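# Move an amber bottle onto the capper's riser

## Task

Lift one amber bottle from the bench and set it down standing upright on the pale riser on the capping machine's platform, directly below the capping head, with all remaining bottles still upright.

## Robot and tools

Robot: two arms, left_arm (base near scene y = +0.298 m) and right_arm (base near y = -0.335 m). Each carries a 16-motor four-finger hand: a left hand on left_arm and a right hand on right_arm. Each hand has a wrist camera. Fixed cameras are cam_head_left, cam_head_right and cam_high.

Frames. Scene frame: origin at table-top height, halfway between the nominal arm bases; +z up, +x forward over the table, +y toward left_arm. Image left and right do not follow these names. Each arm reports, and is commanded, in its own base frame, which is nearly aligned with the scene frame but offset to that arm's base. Fixed-camera calibrations are in the scene frame. Wrist-camera poses are in their arm's base frame and may lag while the arm moves.

Hand point axes (right hand): +z runs along the straight fingers toward the tips; +y points out of the palm face; +x runs across the palm away from the thumb. On the left hand +x points toward the thumb. The fingertips reach about 0.12 to 0.15 m past the hand point along +z. A rigid mast behind the wrist on the palm side can collide with things.

execute_actions(actions, cameras). actions is a list of actions. Each action is a list of 1 to 15 rows, and each row is 1/30 s. If an action has fewer than 15 rows, its last row repeats until 15 are used, so one action lasts 0.5 s. Every row holds 48 numbers in [-1, 1], in this order:
1. left_arm dx, dy, dz, rx, ry, rz (6 numbers).
2. 16 hand places: grasp numbers a, b, c, d, then exactly 0 twelve times.
3. left current_limit, then left speed.
4. The same 24 numbers for right_arm.
Both arms are always included, even if only one moves.

Arm numbers are offsets, not poses. They are measured from that arm's Hand target as it stood when the action began, in that arm's base axes. A value of 1.0 equals 0.6 m of translation or 180 degrees of rotation. rx, ry, rz form a single rotation vector, turned about the target position. Every row in an action counts from the same start point; rows do not add up within an action. The next action starts from the updated target, so repeating an offset moves the arm again. All zeros re-requests the current target.

The controller limits each step's commanded orientation to within 40 degrees of the measured one. The hand often stops short of the target, through friction or load, and the elbow sags when carrying weight. Check the reported position and send the remaining gap as a further offset; aim somewhat high when carrying. Small moves may fail to start. Where the wrist passes close to the first joint's axis, a short move can swing the whole arm.

Hand numbers. a, b, c, d are absolute settings, each from -1 to +1; (0, 0, 0, 0) opens the hand.
- a curls the outer joints of the index and middle fingers.
- b bends all three fingers at the knuckles.
- c brings the thumb across in front of the palm and the index toward it.
- d curls the ring finger.
Useful closed shapes include (0.5, 0.25, 0.75, 0), (0.25, 0.5, 0.75, 0) and (0, 0.75, 0.75, 0). To keep a grip or leave a hand unchanged, resend its previous a, b, c, d.

current_limit maps -1 to 0 mA and +1 to 550 mA, with a floor of 11 mA; it starts at +0.4. speed sets the finger rate as (speed+1)/2 of 8.5 rad/s; it starts at -0.6. Both persist until changed. Grip force rises the further the goal lies past the object's surface.

cameras: a list of names, ["all"] or []. If it is omitted, images come back only when actions is empty. An unknown name invalidates the whole call.

Results, per arm:
- end_effector_position (m) and end_effector_quat_wxyz, in the base frame; these can be a few cm off.
- Hand target, the post-clip commanded pose that the next offsets start from.
- Joint positions and velocities; "within noise" means still.
- Joint torques, which include gravity, have an offset and are noisy; numbers 3 and 4 wrap at ±28 N m.
- hand_goal, hand_measured and hand_current_ma, listed per motor in the order index_mcp, index_abd, index_pip, index_dip, middle (same four), ring (same four), thumb_cmc, thumb_axl, thumb_mcp, thumb_ipl. Positive current pushes toward -1.
- hand_state per motor: moving, goal, blocked (stopped away from its goal while pushing) or overload (shut off).
- hand_current_limit, hand_speed, and motor temperatures.
An empty actions call shows the full result with images. A call returns once the robot is still, at most 3 s after its last action. The robot keeps holding the last command while you think.

zoom_image(camera, region): gives a closer look at part of that camera's latest image. region is [x0, y0, x1, y1] in pixels, top-left origin, at most 504 wide and 504 high. Images are 672x504. Only cameras in the newest images can be zoomed.

read_manual(section): returns licence texts only ("licences"); it does not move anything.

finished_scene(scene=1): ends the scene permanently. The bottle must stay correctly placed once the robot lets go.

Avoid:
- Anything falling off the table or being left off it; this fails the task.
- Knocking over other bottles.
- Dropping the bottle or releasing it while it is still moving.
- Striking fixed or heavy objects, including the capping machine.
- Hard pushes.
- Contact between the two arms, or one hand squeezing the other's fingers.

A motor drawing 495 mA or more for 5 s shuts off for 10 s. Long holds, outstretched arms and pushing toward unreachable poses heat the joints. At 100 °C that arm stops holding and drops; a MOTOR HOT line may warn first. If an arm is stopped, new hand commands are discarded. To stop pressing on something, command the target back past the hand point. Loose objects may occasionally get a small push from outside. Smooth, quick, low-effort motion is better.

Each tool is called after "Request:" as name([rows], argument=value, ...), one row to a line, values as JSON.

## Session

Request:
execute_actions(actions=[])

Scene clock: 0.00 s.
left_arm: end_effector_position=(+0.2804, +0.1158, +0.2186) hand_goal=(+0.754, +0.000, +0.576, +0.696, +0.754, +0.000, +0.576, +0.696, +0.754, +0.000, +0.576, +0.696, +0.714, +0.678, +0.226, +0.168) hand_measured=(+0.754, +0.000, +0.576, +0.696, +0.754, +0.000, +0.576, +0.696, +0.754, +0.000, +0.576, +0.696, +0.714, +0.678, +0.226, +0.168) hand_current_ma=(+0, +0, +0, +0, +0, +0, +0, +0, +0, +0, +0, +0, +0, +0, +0, +0) hand_state=(goal, goal, goal, goal, goal, goal, goal, goal, goal, goal, goal, goal, goal, goal, goal, goal) hand_current_limit=0.40 hand_speed=-0.60 end_effector_quat_wxyz=(-0.009, -0.383, +0.903, -0.196) | right_arm: end_effector_position=(+0.3540, -0.2615, +0.3523) hand_goal=(+0.754, +0.000, +0.576, +0.696, +0.754, +0.000, +0.576, +0.696, +0.754, +0.000, +0.576, +0.696, +0.714, +0.678, +0.226, +0.168) hand_measured=(+0.754, +0.000, +0.576, +0.696, +0.754, +0.000, +0.576, +0.696, +0.754, +0.000, +0.576, +0.696, +0.714, +0.678, +0.226, +0.168) hand_current_ma=(+0, +0, +0, +0, +0, +0, +0, +0, +0, +0, +0, +0, +0, +0, +0, +0) hand_state=(goal, goal, goal, goal, goal, goal, goal, goal, goal, goal, goal, goal, goal, goal, goal, goal) hand_current_limit=0.40 hand_speed=-0.60 end_effector_quat_wxyz=(+0.282, +0.753, -0.072, +0.590)
Joint positions: left_arm=[0.402 1.289 1.198 -1.499 0.395 -1.968] | right_arm=[-0.368 0.848 0.64 0.06 0.172 1.246]
Joint velocities: within noise
Joint torques (N m): no reading
Motor temperatures (°C): left_arm=[27 32 25 31 27 27] | right_arm=[36 31 26 30 27 29]
Heat: left arm: hottest shoulder 32 °C; right arm: hottest waist 36 °C.
Hand target: left_arm +0.2860, +0.1183, +0.2236; -0.001, -0.382, +0.903, -0.196 | right_arm +0.3565, -0.2625, +0.3741; +0.286, +0.739, -0.073, +0.605

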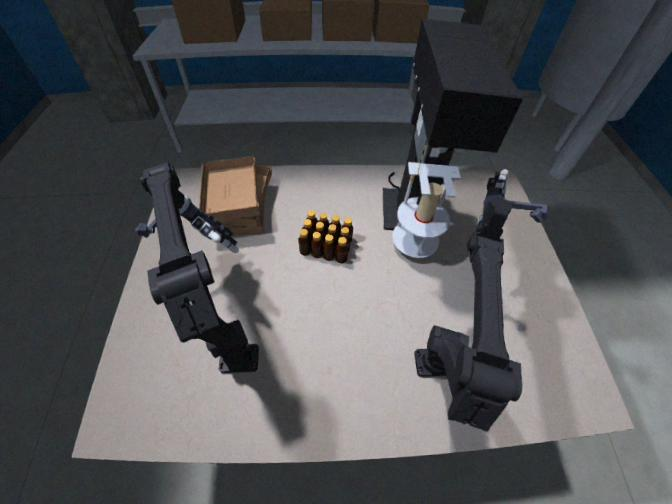

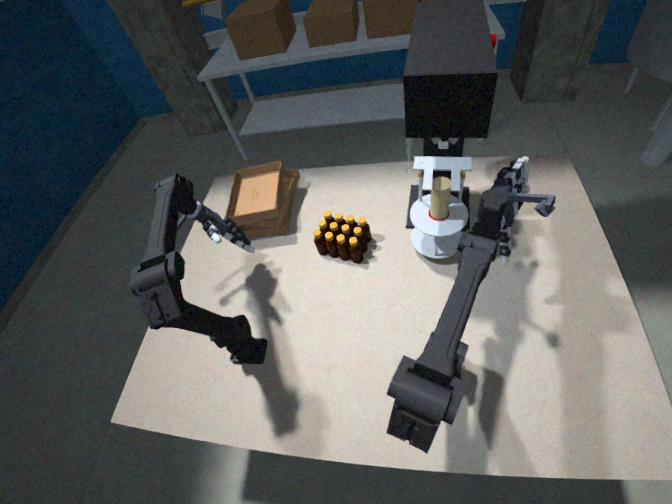

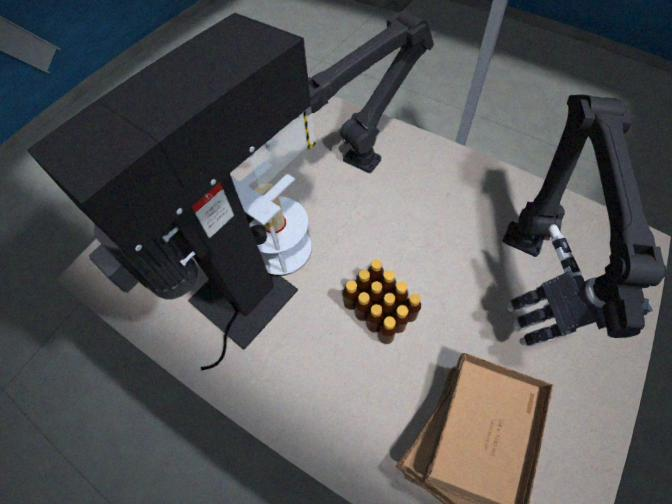

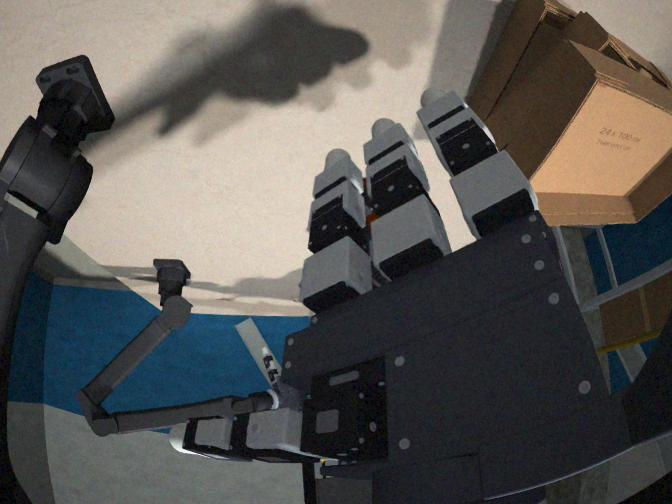

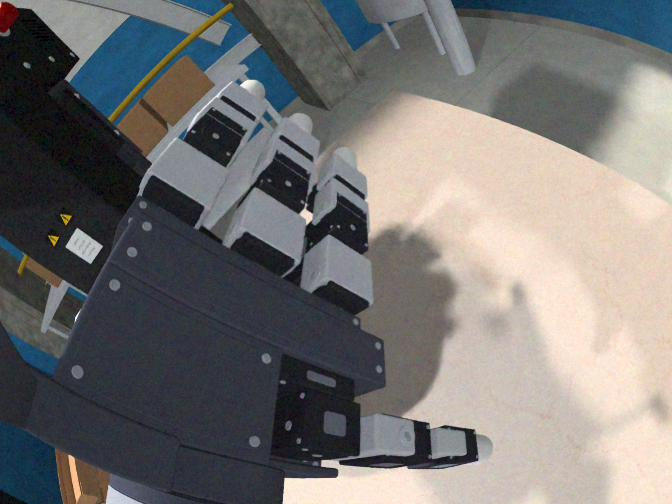

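Request:
zoom_image(camera="cam_head_left", region=[260, 130, 510, 290])

Request:
zoom_image(camera="cam_head_right", region=[290, 130, 540, 290])

Request:
zoom_image(camera="cam_high", region=[180, 150, 440, 360])

Scaled by 2.016 from the camera's 672x504 image, which has a finer 960x720 frame.

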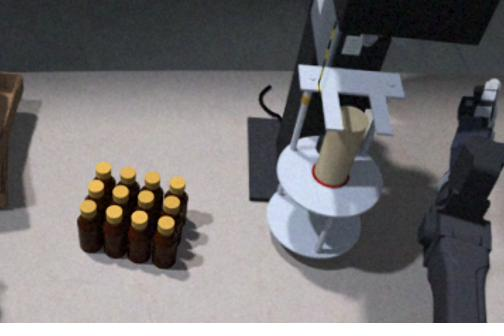

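Scaled by 2.016 from the camera's 672x504 image, which has a finer 960x720 frame.

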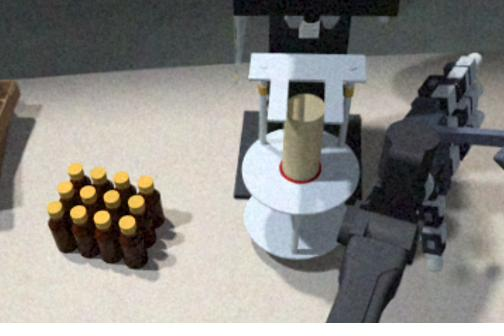

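Scaled by 1.938 from the camera's 672x504 image, which has a finer 960x720 frame.

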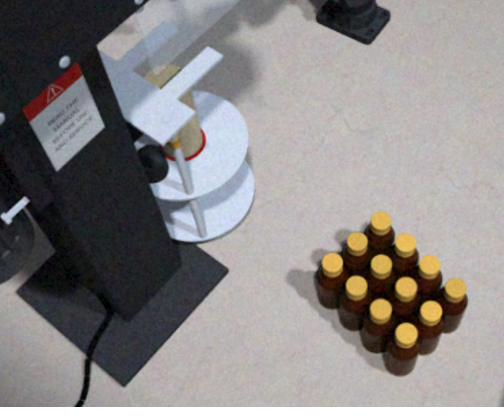

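Request:
zoom_image(camera="cam_head_right", region=[395, 90, 495, 265])

Request:
zoom_image(camera="cam_head_left", region=[370, 90, 490, 270])

Request:
zoom_image(camera="cam_high", region=[220, 100, 340, 290])

Request:
zoom_image(camera="cam_head_left", region=[290, 200, 365, 270])

Request:
zoom_image(camera="cam_high", region=[330, 245, 430, 350])

Scaled by 2.880 from the camera's 672x504 image, which has a finer 960x720 frame.

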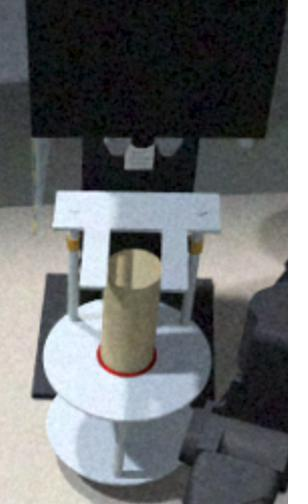

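Scaled by 2.800 from the camera's 672x504 image, which has a finer 960x720 frame.

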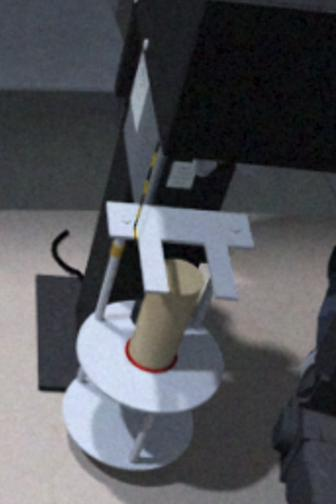

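Scaled by 2.653 from the camera's 672x504 image, which has a finer 960x720 frame.

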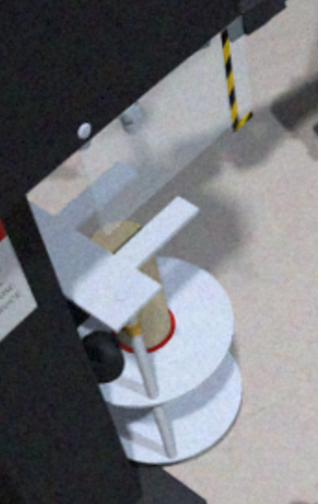

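Scaled by 6.720 from the camera's 672x504 image, which has a finer 960x720 frame.

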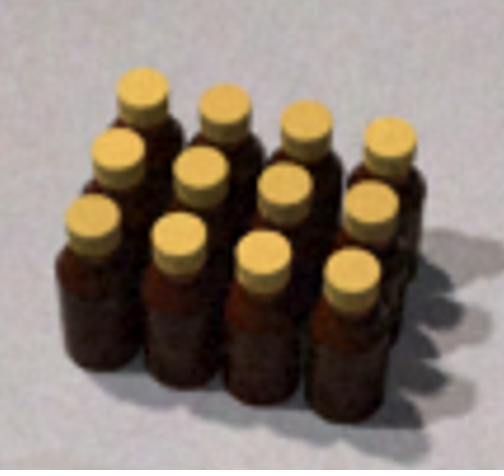

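Scaled by 4.800 from the camera's 672x504 image, which has a finer 960x720 frame.

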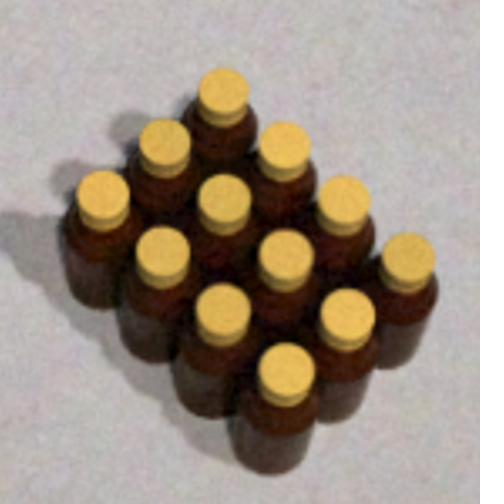

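Request:
zoom_image(camera="cam_head_right", region=[395, 100, 485, 200])

Request:
zoom_image(camera="cam_head_left", region=[395, 95, 485, 195])

Request:
zoom_image(camera="cam_high", region=[220, 90, 330, 220])

Request:
zoom_image(camera="cam_left_wrist", region=[220, 290, 420, 480])

Request:
zoom_image(camera="cam_right_wrist", region=[0, 0, 336, 330])

Scaled by 5.040 from the camera's 672x504 image, which has a finer 960x720 frame.

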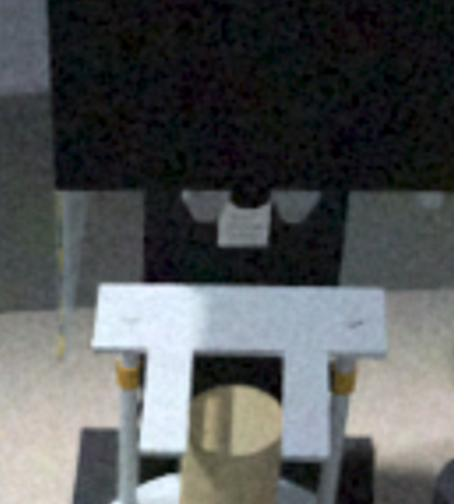

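Scaled by 5.040 from the camera's 672x504 image, which has a finer 960x720 frame.

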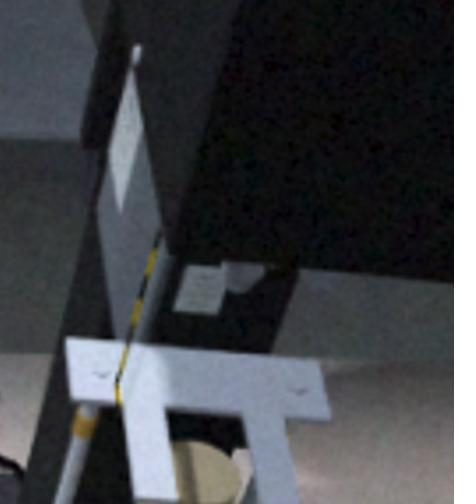

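Scaled by 3.877 from the camera's 672x504 image, which has a finer 960x720 frame.

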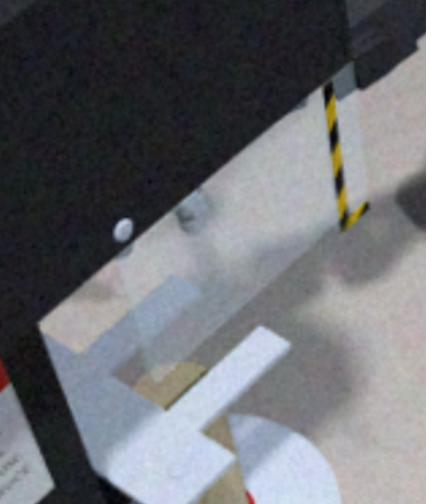

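Scaled by 2.520 from the camera's 672x504 image, which has a finer 960x720 frame.

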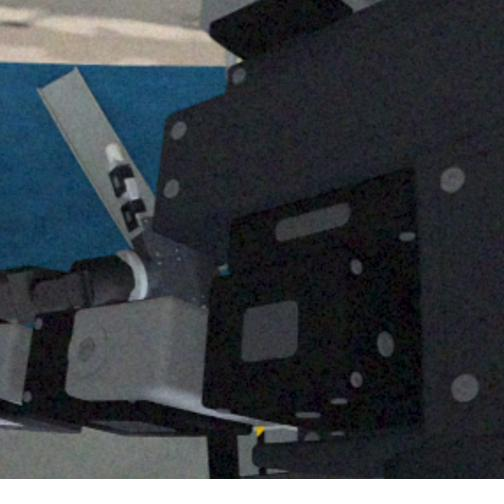

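Scaled by 1.500 from the camera's 672x504 image, which has a finer 960x720 frame.

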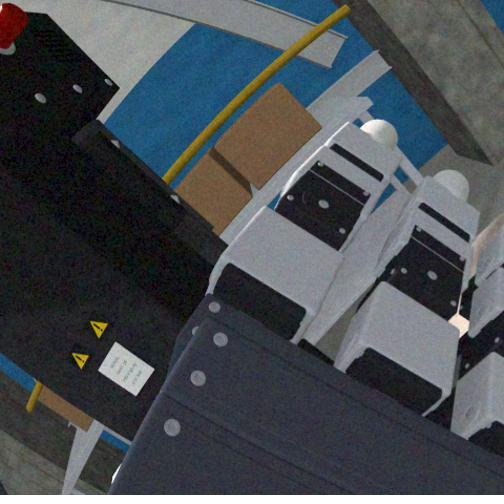

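Request:
execute_actions([
  [[-0.02,0.03,0.01,0,0,0,0,0,0,0,0,0,0,0,0,0,0,0,0,0,0,0,0.4,-0.6,-0.02,0.04,-0.01,0.017,0.024,0.01,0.2,0.2,0.75,0,0,0,0,0,0,0,0,0,0,0,0,0,0.4,-0.6],[-0.033,0.055,0.017,0,0,0,0,0,0,0,0,0,0,0,0,0,0,0,0,0,0,0,0.4,-0.6,-0.03,0.0875,-0.018,0.033,0.047,0.021,0.2,0.2,0.75,0,0,0,0,0,0,0,0,0,0,0,0,0,0.4,-0.6]],
  [[-0.033,0.055,0.017,0,0,0,0,0,0,0,0,0,0,0,0,0,0,0,0,0,0,0,0.4,-0.6,-0.02,0.0875,-0.018,0.033,0.047,0.021,0.2,0.2,0.75,0,0,0,0,0,0,0,0,0,0,0,0,0,0.4,-0.6]],
], cameras=["cam_head_right"])

Scene clock: 678.93 s.
left_arm: end_effector_position=(+0.2360, +0.1755, +0.2303) hand_goal=(+0.750, +0.000, +0.580, +0.700, +0.750, +0.000, +0.580, +0.700, +0.750, +0.000, +0.580, +0.700, +0.710, +0.680, +0.230, +0.170) hand_measured=(+0.748, +0.000, +0.576, +0.698, +0.748, +0.000, +0.576, +0.698, +0.748, +0.000, +0.576, +0.698, +0.708, +0.678, +0.224, +0.168) hand_current_ma=(+0, +0, +0, +0, +0, +0, +0, +0, +0, +0, +0, +0, +0, +0, -2, +0) hand_state=(goal, goal, goal, goal, goal, goal, goal, goal, goal, goal, goal, goal, goal, goal, goal, goal) hand_current_limit=0.40 hand_speed=-0.60 end_effector_quat_wxyz=(-0.017, -0.390, +0.899, -0.197) | right_arm: end_effector_position=(+0.3208, -0.1604, +0.3194) hand_goal=(+0.238, +0.000, +0.048, +0.550, +0.350, +0.000, +0.220, +0.636, +0.658, +0.000, +0.580, +0.720, -0.544, +0.680, +0.042, +0.068) hand_measured=(+0.248, +0.002, +0.054, +0.552, +0.358, +0.002, +0.224, +0.640, +0.662, +0.002, +0.578, +0.718, -0.526, +0.680, +0.042, +0.070) hand_current_ma=(+5, +0, +2, +0, +4, +0, +1, +1, +1, +0, +0, -1, +12, +0, +0, +0) hand_state=(goal, goal, goal, goal, goal, goal, goal, goal, goal, goal, goal, goal, goal, goal, goal, goal) hand_current_limit=0.40 hand_speed=-0.60 end_effector_quat_wxyz=(+0.179, +0.862, -0.039, +0.473)
Joint positions: left_arm=[0.61 1.289 1.225 -1.625 0.382 -1.756] | right_arm=[-0.086 0.679 0.723 -0.577 0.279 1.416]
Joint torques (N m): left_arm=[2.08 -8.88 13.71 -0.43 0.63 0.09] | right_arm=[1.44 -3.49 14.86 1.73 0.31 -0.22]
Motor temperatures (°C): left_arm=[25 32 40 27 24 25] | right_arm=[32 29 41 25 24 27]
Heat: left arm: hottest elbow 40 °C; right arm: hottest elbow 41 °C.
Hand target: left_arm +0.2464, +0.1843, +0.2439; -0.001, -0.382, +0.903, -0.196 | right_arm +0.3266, -0.1575, +0.3525; +0.176, +0.849, -0.044, +0.497
Off the commanded pose: left_arm 0.019 m, 2 deg | right_arm 0.034 m, 3 deg.
Images, in order (width x height): cam_head_right 672x504.

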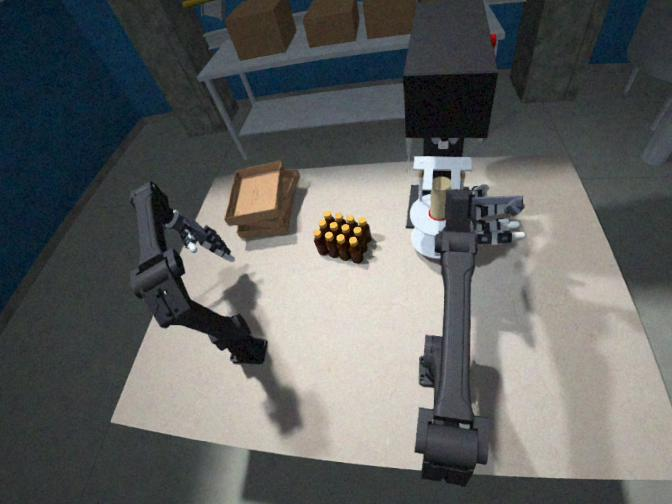

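Request:
execute_actions([
  [[-0.033,0.055,0.01,0,0,0,0,0,0,0,0,0,0,0,0,0,0,0,0,0,0,0,0.4,-0.6,-0.015,0.0875,0,0.028,0.039,0.017,0.2,0.2,0.75,0,0,0,0,0,0,0,0,0,0,0,0,0,0.4,-0.6]],
  [[0,0,0,0,0,0,0,0,0,0,0,0,0,0,0,0,0,0,0,0,0,0,0.4,-0.6,-0.01,0.0875,0,0.028,0.039,0.017,0.2,0.2,0.75,0,0,0,0,0,0,0,0,0,0,0,0,0,0.4,-0.6]],
  [[0,0,0,0,0,0,0,0,0,0,0,0,0,0,0,0,0,0,0,0,0,0,0.4,-0.6,-0.005,0.0875,0,0.028,0.039,0.017,0.2,0.2,0.75,0,0,0,0,0,0,0,0,0,0,0,0,0,0.4,-0.6]],
], cameras=["cam_head_right", "cam_right_wrist"])

Scene clock: 691.90 s.
left_arm: end_effector_position=(+0.2166, +0.2073, +0.2387) hand_goal=(+0.750, +0.000, +0.580, +0.700, +0.750, +0.000, +0.580, +0.700, +0.750, +0.000, +0.580, +0.700, +0.710, +0.680, +0.230, +0.170) hand_measured=(+0.748, +0.000, +0.576, +0.698, +0.748, +0.000, +0.576, +0.698, +0.746, +0.000, +0.578, +0.698, +0.708, +0.678, +0.224, +0.168) hand_current_ma=(+0, +0, +0, +0, +0, +0, +0, +0, +0, +0, +0, +0, +0, +0, -2, +0) hand_state=(goal, goal, goal, goal, goal, goal, goal, goal, goal, goal, goal, goal, goal, goal, goal, goal) hand_current_limit=0.40 hand_speed=-0.60 end_effector_quat_wxyz=(-0.012, -0.390, +0.899, -0.198) | right_arm: end_effector_position=(+0.3019, -0.0057, +0.3299) hand_goal=(+0.238, +0.000, +0.048, +0.550, +0.350, +0.000, +0.220, +0.636, +0.658, +0.000, +0.580, +0.720, -0.544, +0.680, +0.042, +0.068) hand_measured=(+0.248, +0.002, +0.054, +0.552, +0.358, +0.002, +0.224, +0.640, +0.658, +0.010, +0.578, +0.718, -0.530, +0.680, +0.040, +0.070) hand_current_ma=(+5, +0, +2, +0, +3, +0, +1, +1, +0, +3, +0, -1, +8, +0, +0, +0) hand_state=(goal, goal, goal, goal, goal, goal, goal, goal, goal, goal, goal, goal, goal, goal, goal, goal) hand_current_limit=0.40 hand_speed=-0.60 end_effector_quat_wxyz=(+0.037, +0.947, -0.004, +0.320)
Joint positions: left_arm=[0.717 1.301 1.258 -1.679 0.371 -1.643] | right_arm=[0.402 0.844 1.051 -1.189 0.309 1.887]
Joint torques (N m): left_arm=[2.02 -8.23 13.64 -0.54 0.56 0.09] | right_arm=[1.44 -3.37 13.93 1.1 0.52 -0.14]
Heat: left arm: hottest elbow 41 °C; right arm: hottest elbow 44 °C.
Hand target: left_arm +0.2266, +0.2173, +0.2499; -0.001, -0.382, +0.903, -0.196 | right_arm +0.3086, +0.0001, +0.3527; +0.029, +0.941, -0.008, +0.336
Off the commanded pose: left_arm 0.018 m, 2 deg | right_arm 0.024 m, 2 deg.
camera_calibration:
cam_right_wrist: T_world_to_cam=[[-0.593422, -0.671342, -0.444017, 0.357907], [-0.79989, 0.553287, 0.232486, 0.125431], [0.0895908, 0.493127, -0.865332, 0.385136], [0, 0, 0, 1]] pos_world=[0.278216, -0.0190425, 0.463026]
Images, in order (width x height): cam_head_right 672x504, cam_right_wrist 672x504.

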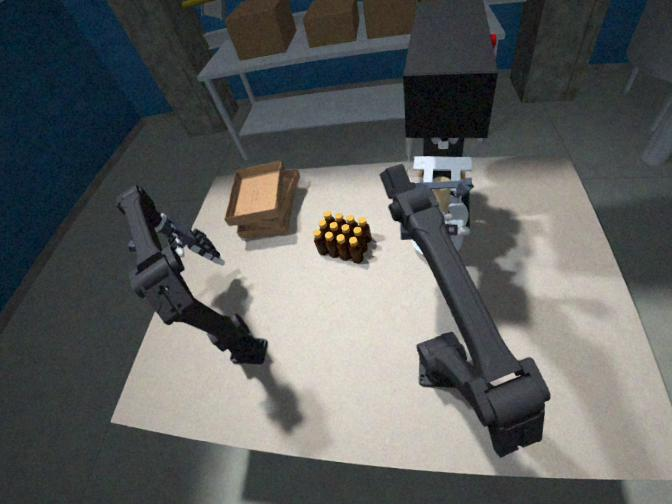

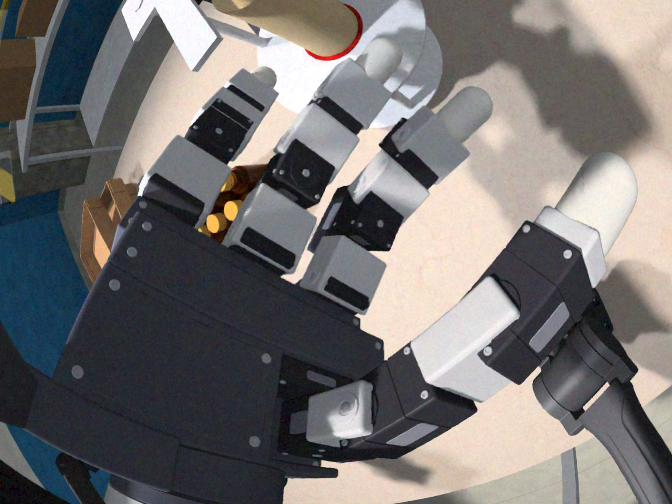

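Request:
execute_actions([
  [[0,0,0,0,0,0,0,0,0,0,0,0,0,0,0,0,0,0,0,0,0,0,0.4,-0.6,0,0.07,0,0.006,-0.019,0.013,0.2,0.2,0.75,0,0,0,0,0,0,0,0,0,0,0,0,0,0.4,-0.6],[0,0,0,0,0,0,0,0,0,0,0,0,0,0,0,0,0,0,0,0,0,0,0.4,-0.6,0.0,0.133,-0.01,0.0124,-0.0389,0.0257,0.2,0.2,0.75,0,0,0,0,0,0,0,0,0,0,0,0,0,0.4,-0.6]],
  [[0,0,0,0,0,0,0,0,0,0,0,0,0,0,0,0,0,0,0,0,0,0,0.4,-0.6,0,0.133,-0.015,0.0124,-0.0389,0.0257,0.2,0.2,0.75,0,0,0,0,0,0,0,0,0,0,0,0,0,0.4,-0.6]],
  [[0,0,0,0,0,0,0,0,0,0,0,0,0,0,0,0,0,0,0,0,0,0,0.4,-0.6,0.01,0.133,-0.02,0.0124,-0.0389,0.0257,0.2,0.2,0.75,0,0,0,0,0,0,0,0,0,0,0,0,0,0.4,-0.6]],
  [[0,0,0,0,0,0,0,0,0,0,0,0,0,0,0,0,0,0,0,0,0,0,0.4,-0.6,0.02,0.133,-0.02,0.0124,-0.0389,0.0257,0.2,0.2,0.75,0,0,0,0,0,0,0,0,0,0,0,0,0,0.4,-0.6]],
], cameras=["cam_head_left", "cam_right_wrist"])

Scene clock: 722.77 s.
left_arm: end_effector_position=(+0.2166, +0.2073, +0.2387) hand_goal=(+0.750, +0.000, +0.580, +0.700, +0.750, +0.000, +0.580, +0.700, +0.750, +0.000, +0.580, +0.700, +0.710, +0.680, +0.230, +0.170) hand_measured=(+0.748, +0.000, +0.576, +0.698, +0.748, +0.000, +0.576, +0.698, +0.746, +0.000, +0.578, +0.698, +0.708, +0.678, +0.224, +0.168) hand_current_ma=(+0, +0, +0, +0, +0, +0, +0, +0, +0, +0, +0, +0, +0, +0, -2, +0) hand_state=(goal, goal, goal, goal, goal, goal, goal, goal, goal, goal, goal, goal, goal, goal, goal, goal) hand_current_limit=0.40 hand_speed=-0.60 end_effector_quat_wxyz=(-0.012, -0.390, +0.899, -0.198) | right_arm: end_effector_position=(+0.3204, +0.3144, +0.2986) hand_goal=(+0.238, +0.000, +0.048, +0.550, +0.350, +0.000, +0.220, +0.636, +0.658, +0.000, +0.580, +0.720, -0.544, +0.680, +0.042, +0.068) hand_measured=(+0.240, +0.002, +0.052, +0.552, +0.352, +0.002, +0.224, +0.640, +0.658, +0.008, +0.578, +0.718, -0.530, +0.680, +0.040, +0.070) hand_current_ma=(+1, +0, +1, +0, +0, +0, +1, +1, +0, +3, +0, -1, +8, +0, +0, +0) hand_state=(goal, goal, goal, goal, goal, goal, goal, goal, goal, goal, goal, goal, goal, goal, goal, goal) hand_current_limit=0.40 hand_speed=-0.60 end_effector_quat_wxyz=(-0.089, +0.829, +0.119, +0.540)
Joint positions: left_arm=[0.717 1.301 1.258 -1.679 0.371 -1.643] | right_arm=[1.161 1.195 0.995 -0.388 0.764 2.024]
Joint torques (N m): left_arm=[2.02 -8.29 13.64 -0.54 0.56 0.1] | right_arm=[0.21 -9.11 11.44 2.4 0.55 -0.43]
Heat: left arm: hottest elbow 43 °C; right arm: hottest elbow 44 °C.
Hand target: left_arm +0.2266, +0.2173, +0.2499; -0.001, -0.382, +0.903, -0.196 | right_arm +0.3265, +0.3192, +0.3136; -0.100, +0.821, +0.109, +0.552
Off the commanded pose: left_arm 0.018 m, 2 deg | right_arm 0.017 m, 2 deg.
camera_calibration:
cam_right_wrist: T_world_to_cam=[[-0.0643803, -0.692817, -0.718234, 0.488995], [-0.957633, 0.245343, -0.150821, 0.232242], [0.280705, 0.678094, -0.679259, 0.0235317], [0, 0, 0, 1]] pos_world=[0.247278, 0.265848, 0.402224]
Images, in order (width x height): cam_head_left 672x504, cam_right_wrist 672x504.

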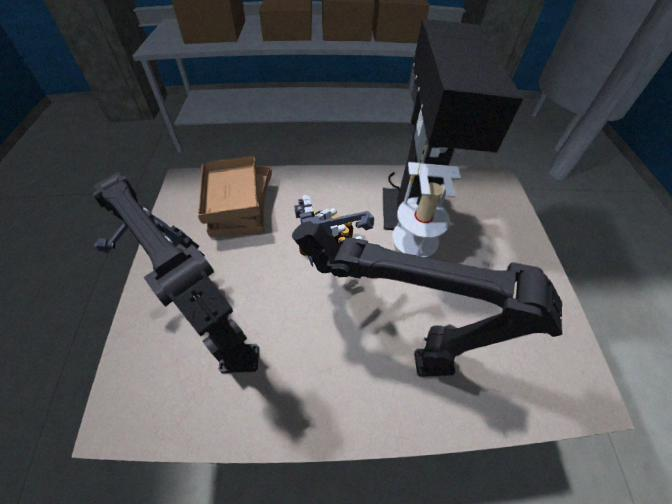

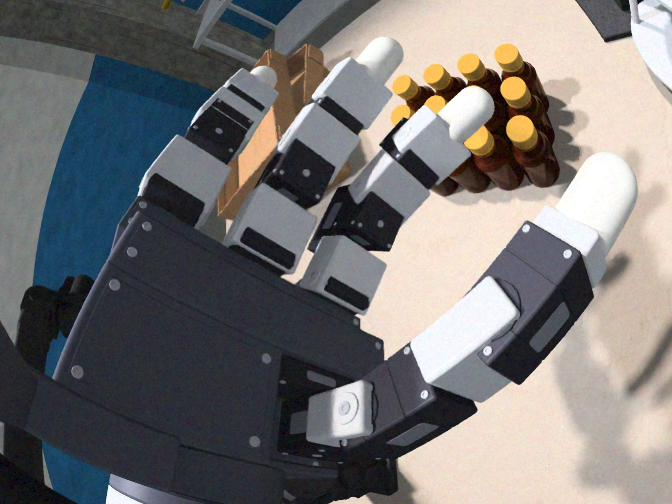

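Request:
execute_actions([
  [[0,0,0,0,0,0,0,0,0,0,0,0,0,0,0,0,0,0,0,0,0,0,0.4,-0.6,0.03,0.134,-0.04,0.0104,-0.0325,0.0214,0.2,0.2,0.75,0,0,0,0,0,0,0,0,0,0,0,0,0,0.4,-0.6]],
  [[0,0,0,0,0,0,0,0,0,0,0,0,0,0,0,0,0,0,0,0,0,0,0.4,-0.6,0.042,0.135,-0.1,0.0104,-0.0325,0.0214,0.2,0.2,0.75,0,0,0,0,0,0,0,0,0,0,0,0,0,0.4,-0.6]],
  [[0,0,0,0,0,0,0,0,0,0,0,0,0,0,0,0,0,0,0,0,0,0,0.4,-0.6,0.05,0.135,-0.115,0.0104,-0.0325,0.0214,0.2,0.2,0.75,0,0,0,0,0,0,0,0,0,0,0,0,0,0.4,-0.6]],
], cameras=["cam_head_left", "cam_right_wrist", "cam_high"])

Scene clock: 766.13 s.
left_arm: end_effector_position=(+0.2166, +0.2073, +0.2387) hand_goal=(+0.750, +0.000, +0.580, +0.700, +0.750, +0.000, +0.580, +0.700, +0.750, +0.000, +0.580, +0.700, +0.710, +0.680, +0.230, +0.170) hand_measured=(+0.748, +0.000, +0.576, +0.698, +0.748, +0.000, +0.576, +0.698, +0.746, +0.000, +0.578, +0.698, +0.708, +0.678, +0.224, +0.168) hand_current_ma=(+0, +0, +0, +0, +0, +0, +0, +0, +0, +0, +0, +0, +0, +0, -2, +0) hand_state=(goal, goal, goal, goal, goal, goal, goal, goal, goal, goal, goal, goal, goal, goal, goal, goal) hand_current_limit=0.40 hand_speed=-0.60 end_effector_quat_wxyz=(-0.012, -0.390, +0.899, -0.198) | right_arm: end_effector_position=(+0.3922, +0.5465, +0.1321) hand_goal=(+0.238, +0.000, +0.048, +0.550, +0.350, +0.000, +0.220, +0.636, +0.658, +0.000, +0.580, +0.720, -0.544, +0.680, +0.042, +0.068) hand_measured=(+0.238, +0.002, +0.050, +0.552, +0.350, +0.002, +0.222, +0.640, +0.658, +0.008, +0.578, +0.718, -0.530, +0.680, +0.040, +0.070) hand_current_ma=(+0, +0, +1, +0, +0, +0, +0, +1, +0, +3, +0, -1, +8, +0, +0, +0) hand_state=(goal, goal, goal, goal, goal, goal, goal, goal, goal, goal, goal, goal, goal, goal, goal, goal) hand_current_limit=0.40 hand_speed=-0.60 end_effector_quat_wxyz=(-0.158, +0.722, +0.194, +0.645)
Joint positions: left_arm=[0.717 1.301 1.258 -1.679 0.371 -1.643] | right_arm=[1.213 1.968 1.189 0.624 0.704 1.65]
Joint torques (N m): left_arm=[2.02 -8.18 13.65 -0.53 0.56 0.09] | right_arm=[0.79 -18.67 10.74 2.69 0.09 -0.46]
Heat: left arm: hottest elbow 44 °C; right arm: hottest elbow 43 °C.
Hand target: left_arm +0.2266, +0.2173, +0.2499; -0.001, -0.382, +0.903, -0.196 | right_arm +0.3998, +0.5615, +0.1607; -0.177, +0.706, +0.178, +0.662
Off the commanded pose: left_arm 0.018 m, 2 deg | right_arm 0.033 m, 4 deg.
camera_calibration:
cam_right_wrist: T_world_to_cam=[[0.284266, -0.612629, -0.737481, 0.35681], [-0.909495, 0.0710577, -0.409598, 0.329482], [0.303335, 0.78717, -0.536984, -0.354404], [0, 0, 0, 1]] pos_world=[0.305736, 0.474156, 0.207787]
Images, in order (width x height): cam_head_left 672x504, cam_high 672x504, cam_right_wrist 672x504.

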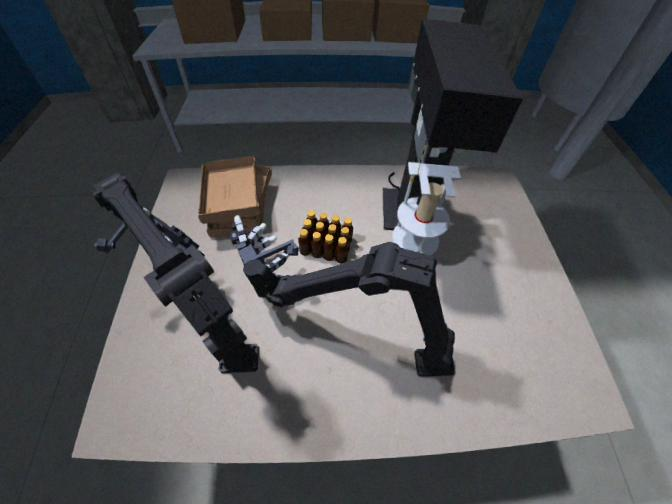

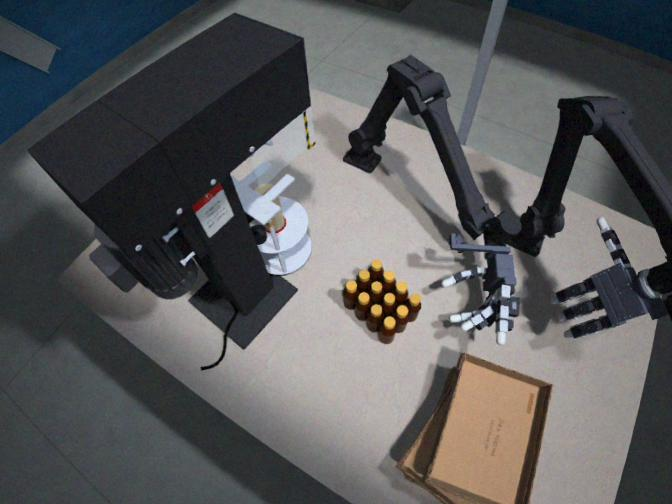

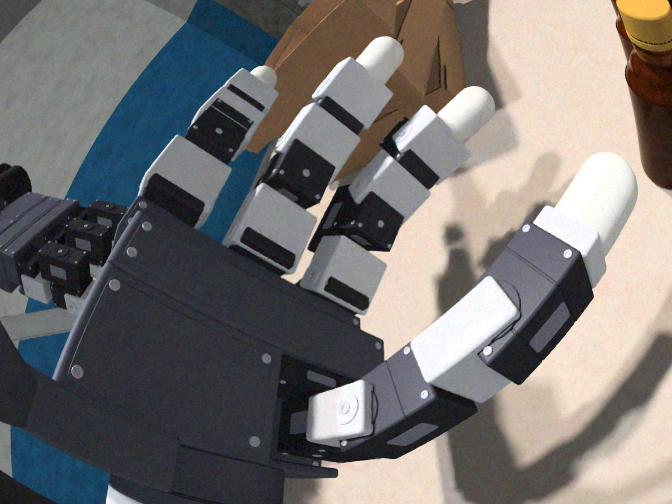

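Request:
execute_actions([
  [[0,0,0,0,0,0,0,0,0,0,0,0,0,0,0,0,0,0,0,0,0,0,0.4,-0.6,0.02,-0.033,-0.03,0.01,-0.0166,0.007,0.2,0.2,0.75,0,0,0,0,0,0,0,0,0,0,0,0,0,0.4,-0.6],[0,0,0,0,0,0,0,0,0,0,0,0,0,0,0,0,0,0,0,0,0,0,0.4,-0.6,0.043,-0.071,-0.06,0.0203,-0.0333,0.014,0.2,0.2,0.75,0,0,0,0,0,0,0,0,0,0,0,0,0,0.4,-0.6]],
], cameras=["cam_head_left", "cam_right_wrist", "cam_high", "cam_head_right"])

Scene clock: 793.33 s.
left_arm: end_effector_position=(+0.2166, +0.2073, +0.2387) hand_goal=(+0.750, +0.000, +0.580, +0.700, +0.750, +0.000, +0.580, +0.700, +0.750, +0.000, +0.580, +0.700, +0.710, +0.680, +0.230, +0.170) hand_measured=(+0.748, +0.000, +0.576, +0.698, +0.748, +0.000, +0.576, +0.698, +0.746, +0.000, +0.578, +0.698, +0.708, +0.678, +0.224, +0.168) hand_current_ma=(+0, +0, +0, +0, +0, +0, +0, +0, +0, +0, +0, +0, +0, +0, -2, +0) hand_state=(goal, goal, goal, goal, goal, goal, goal, goal, goal, goal, goal, goal, goal, goal, goal, goal) hand_current_limit=0.40 hand_speed=-0.60 end_effector_quat_wxyz=(-0.012, -0.390, +0.899, -0.198) | right_arm: end_effector_position=(+0.4274, +0.5162, +0.1251) hand_goal=(+0.238, +0.000, +0.048, +0.550, +0.350, +0.000, +0.220, +0.636, +0.658, +0.000, +0.580, +0.720, -0.544, +0.680, +0.042, +0.068) hand_measured=(+0.238, +0.002, +0.050, +0.552, +0.350, +0.002, +0.222, +0.640, +0.658, +0.008, +0.578, +0.718, -0.530, +0.680, +0.040, +0.070) hand_current_ma=(+0, +0, +1, +0, +0, +0, +0, +1, +0, +3, +0, -1, +8, +0, +0, +0) hand_state=(goal, goal, goal, goal, goal, goal, goal, goal, goal, goal, goal, goal, goal, goal, goal, goal) hand_current_limit=0.40 hand_speed=-0.60 end_effector_quat_wxyz=(-0.202, +0.666, +0.180, +0.695)
Joint positions: left_arm=[0.717 1.301 1.258 -1.679 0.371 -1.643] | right_arm=[1.131 2.018 1.091 0.983 0.584 1.559]
Joint torques (N m): left_arm=[1.96 -8.29 13.65 -0.54 0.57 0.09] | right_arm=[1.26 -16.73 6.75 2.86 -0.16 -0.45]
Motor temperatures (°C): left_arm=[25 31 45 27 24 25] | right_arm=[32 32 42 25 25 27]
Heat: left arm: hottest elbow 45 °C; right arm: hottest elbow 42 °C.
Hand target: left_arm +0.2266, +0.2173, +0.2499; -0.001, -0.382, +0.903, -0.196 | right_arm +0.4255, +0.5190, +0.1245; -0.205, +0.661, +0.181, +0.699
Off the commanded pose: left_arm 0.018 m, 2 deg | right_arm 0.003 m, 1 deg.
camera_calibration:
cam_right_wrist: T_world_to_cam=[[0.399857, -0.508827, -0.762371, 0.223076], [-0.856477, 0.0888091, -0.508489, 0.341367], [0.326438, 0.856276, -0.400287, -0.407565], [0, 0, 0, 1]] pos_world=[0.336218, 0.432179, 0.180505]
Images, in order (width x height): cam_head_left 672x504, cam_head_right 672x504, cam_high 672x504, cam_right_wrist 672x504.

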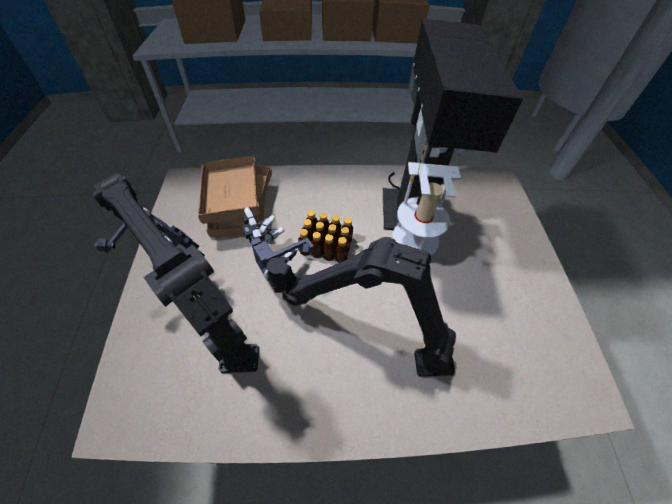

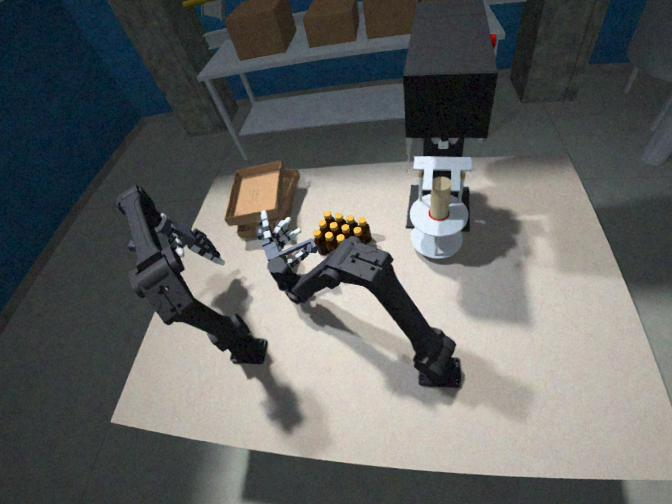

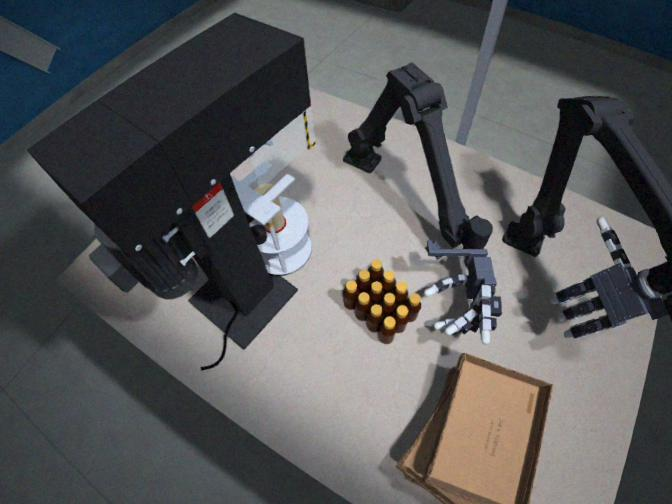

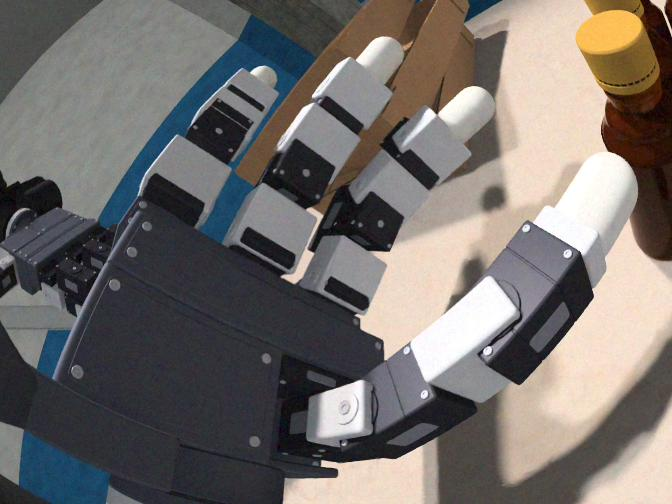

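Request:
zoom_image(camera="cam_right_wrist", region=[470, 0, 672, 270])

Request:
zoom_image(camera="cam_high", region=[330, 230, 540, 370])

Scaled by 1.867 from the camera's 672x504 image, which has a finer 960x720 frame.

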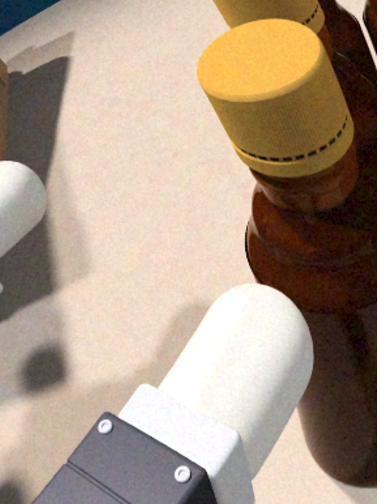

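Scaled by 2.400 from the camera's 672x504 image, which has a finer 960x720 frame.

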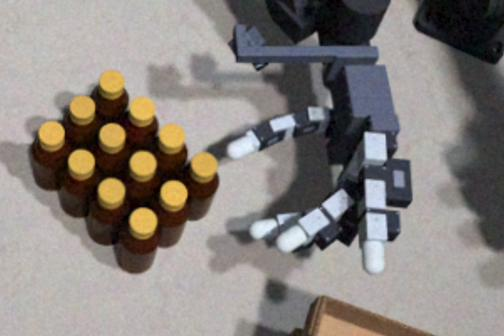

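Request:
zoom_image(camera="cam_head_left", region=[225, 190, 365, 300])

Request:
zoom_image(camera="cam_head_right", region=[240, 190, 380, 300])

Request:
zoom_image(camera="cam_high", region=[380, 250, 500, 350])

Scaled by 3.600 from the camera's 672x504 image, which has a finer 960x720 frame.

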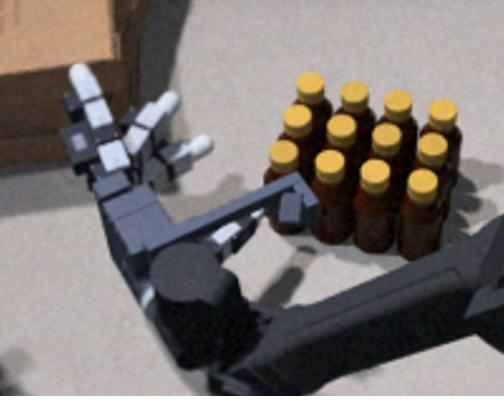

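Scaled by 3.600 from the camera's 672x504 image, which has a finer 960x720 frame.

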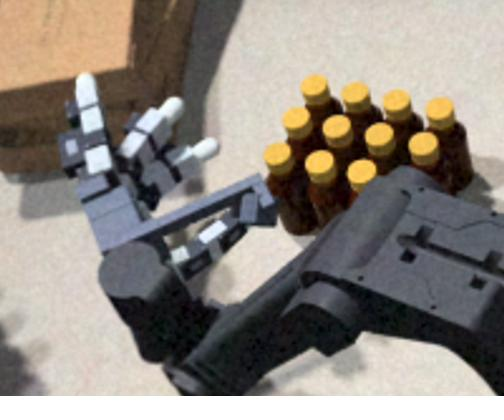

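Scaled by 4.200 from the camera's 672x504 image, which has a finer 960x720 frame.

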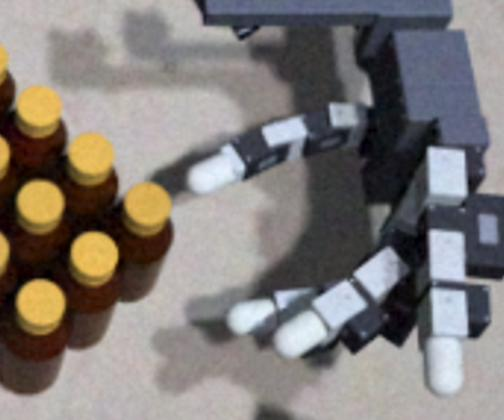

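Request:
execute_actions([
  [[0,0,0,0,0,0,0,0,0,0,0,0,0,0,0,0,0,0,0,0,0,0,0.4,-0.6,0.002,-0.016,-0.035,-0.004,0.006,0,0.2,0.2,0.75,0,0,0,0,0,0,0,0,0,0,0,0,0,0.4,-0.6],[0,0,0,0,0,0,0,0,0,0,0,0,0,0,0,0,0,0,0,0,0,0,0.4,-0.6,0.0045,-0.032,-0.068,-0.0078,0.0128,0,0.2,0.2,0.75,0,0,0,0,0,0,0,0,0,0,0,0,0,0.4,-0.6]],
], cameras=["cam_right_wrist", "cam_high"])

Request:
zoom_image(camera="cam_high", region=[380, 250, 500, 350])

Request:
zoom_image(camera="cam_right_wrist", region=[420, 0, 672, 270])

Scene clock: 891.73 s.
left_arm: end_effector_position=(+0.2166, +0.2073, +0.2387) hand_goal=(+0.750, +0.000, +0.580, +0.700, +0.750, +0.000, +0.580, +0.700, +0.750, +0.000, +0.580, +0.700, +0.710, +0.680, +0.230, +0.170) hand_measured=(+0.748, +0.000, +0.576, +0.698, +0.748, +0.000, +0.576, +0.698, +0.746, +0.000, +0.578, +0.698, +0.708, +0.678, +0.224, +0.168) hand_current_ma=(+0, +0, +0, +0, +0, +0, +0, +0, +0, +0, +0, +0, +0, +0, -2, +0) hand_state=(goal, goal, goal, goal, goal, goal, goal, goal, goal, goal, goal, goal, goal, goal, goal, goal) hand_current_limit=0.40 hand_speed=-0.60 end_effector_quat_wxyz=(-0.012, -0.390, +0.899, -0.198) | right_arm: end_effector_position=(+0.4236, +0.5017, +0.0833) hand_goal=(+0.238, +0.000, +0.048, +0.550, +0.350, +0.000, +0.220, +0.636, +0.658, +0.000, +0.580, +0.720, -0.544, +0.680, +0.042, +0.068) hand_measured=(+0.238, +0.002, +0.050, +0.552, +0.350, +0.002, +0.222, +0.640, +0.658, +0.008, +0.578, +0.718, -0.530, +0.680, +0.040, +0.070) hand_current_ma=(+0, +0, +1, +0, +0, +0, +0, +1, +0, +3, +0, -1, +8, +0, +0, +0) hand_state=(goal, goal, goal, goal, goal, goal, goal, goal, goal, goal, goal, goal, goal, goal, goal, goal) hand_current_limit=0.40 hand_speed=-0.60 end_effector_quat_wxyz=(-0.194, +0.680, +0.196, +0.679)
Joint positions: left_arm=[0.717 1.301 1.258 -1.679 0.371 -1.643] | right_arm=[1.124 2.062 1.042 1.017 0.565 1.571]
Joint torques (N m): left_arm=[2.02 -8.29 13.65 -0.54 0.56 0.1] | right_arm=[0.09 -16.79 6.37 2.86 -0.12 -0.27]
Motor temperatures (°C): left_arm=[25 31 47 26 24 25] | right_arm=[32 33 36 25 24 27]
Heat: left arm: hottest elbow 47 °C; right arm: hottest elbow 36 °C.
Hand target: left_arm +0.2266, +0.2173, +0.2499; -0.001, -0.382, +0.903, -0.196 | right_arm +0.4283, +0.4997, +0.0837; -0.200, +0.677, +0.186, +0.683
Off the commanded pose: left_arm 0.018 m, 2 deg | right_arm 0.005 m, 1 deg.
camera_calibration:
cam_right_wrist: T_world_to_cam=[[0.382556, -0.537872, -0.751229, 0.206478], [-0.872866, 0.0561728, -0.484717, 0.339489], [0.302914, 0.841153, -0.448, -0.389083], [0, 0, 0, 1]] pos_world=[0.335197, 0.419267, 0.145359]
Images, in order (width x height): cam_high 672x504, cam_right_wrist 672x504.

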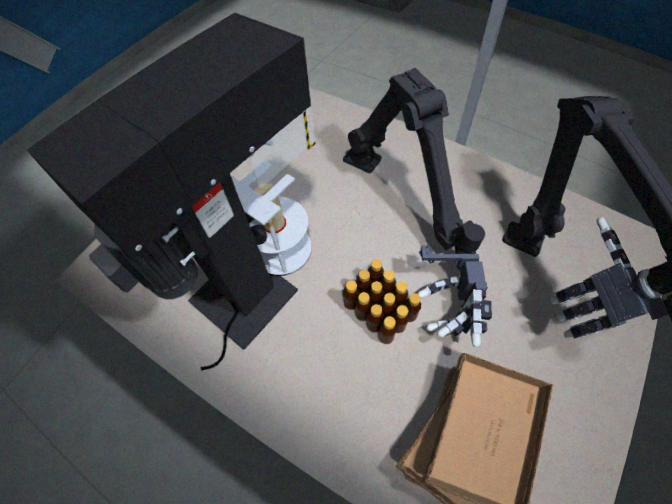

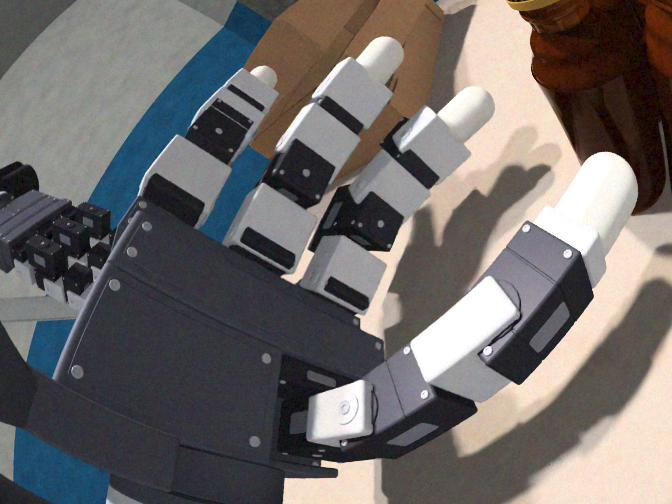

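Scaled by 4.200 from the camera's 672x504 image, which has a finer 960x720 frame.

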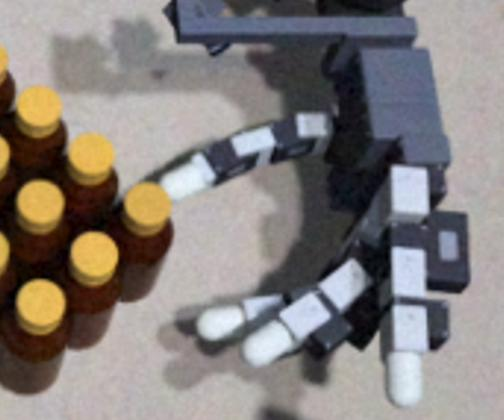

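Scaled by 1.867 from the camera's 672x504 image, which has a finer 960x720 frame.

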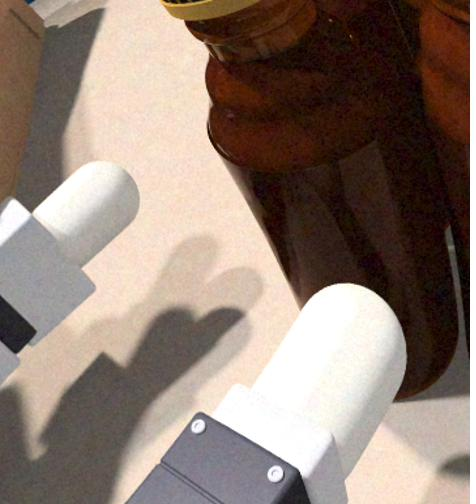

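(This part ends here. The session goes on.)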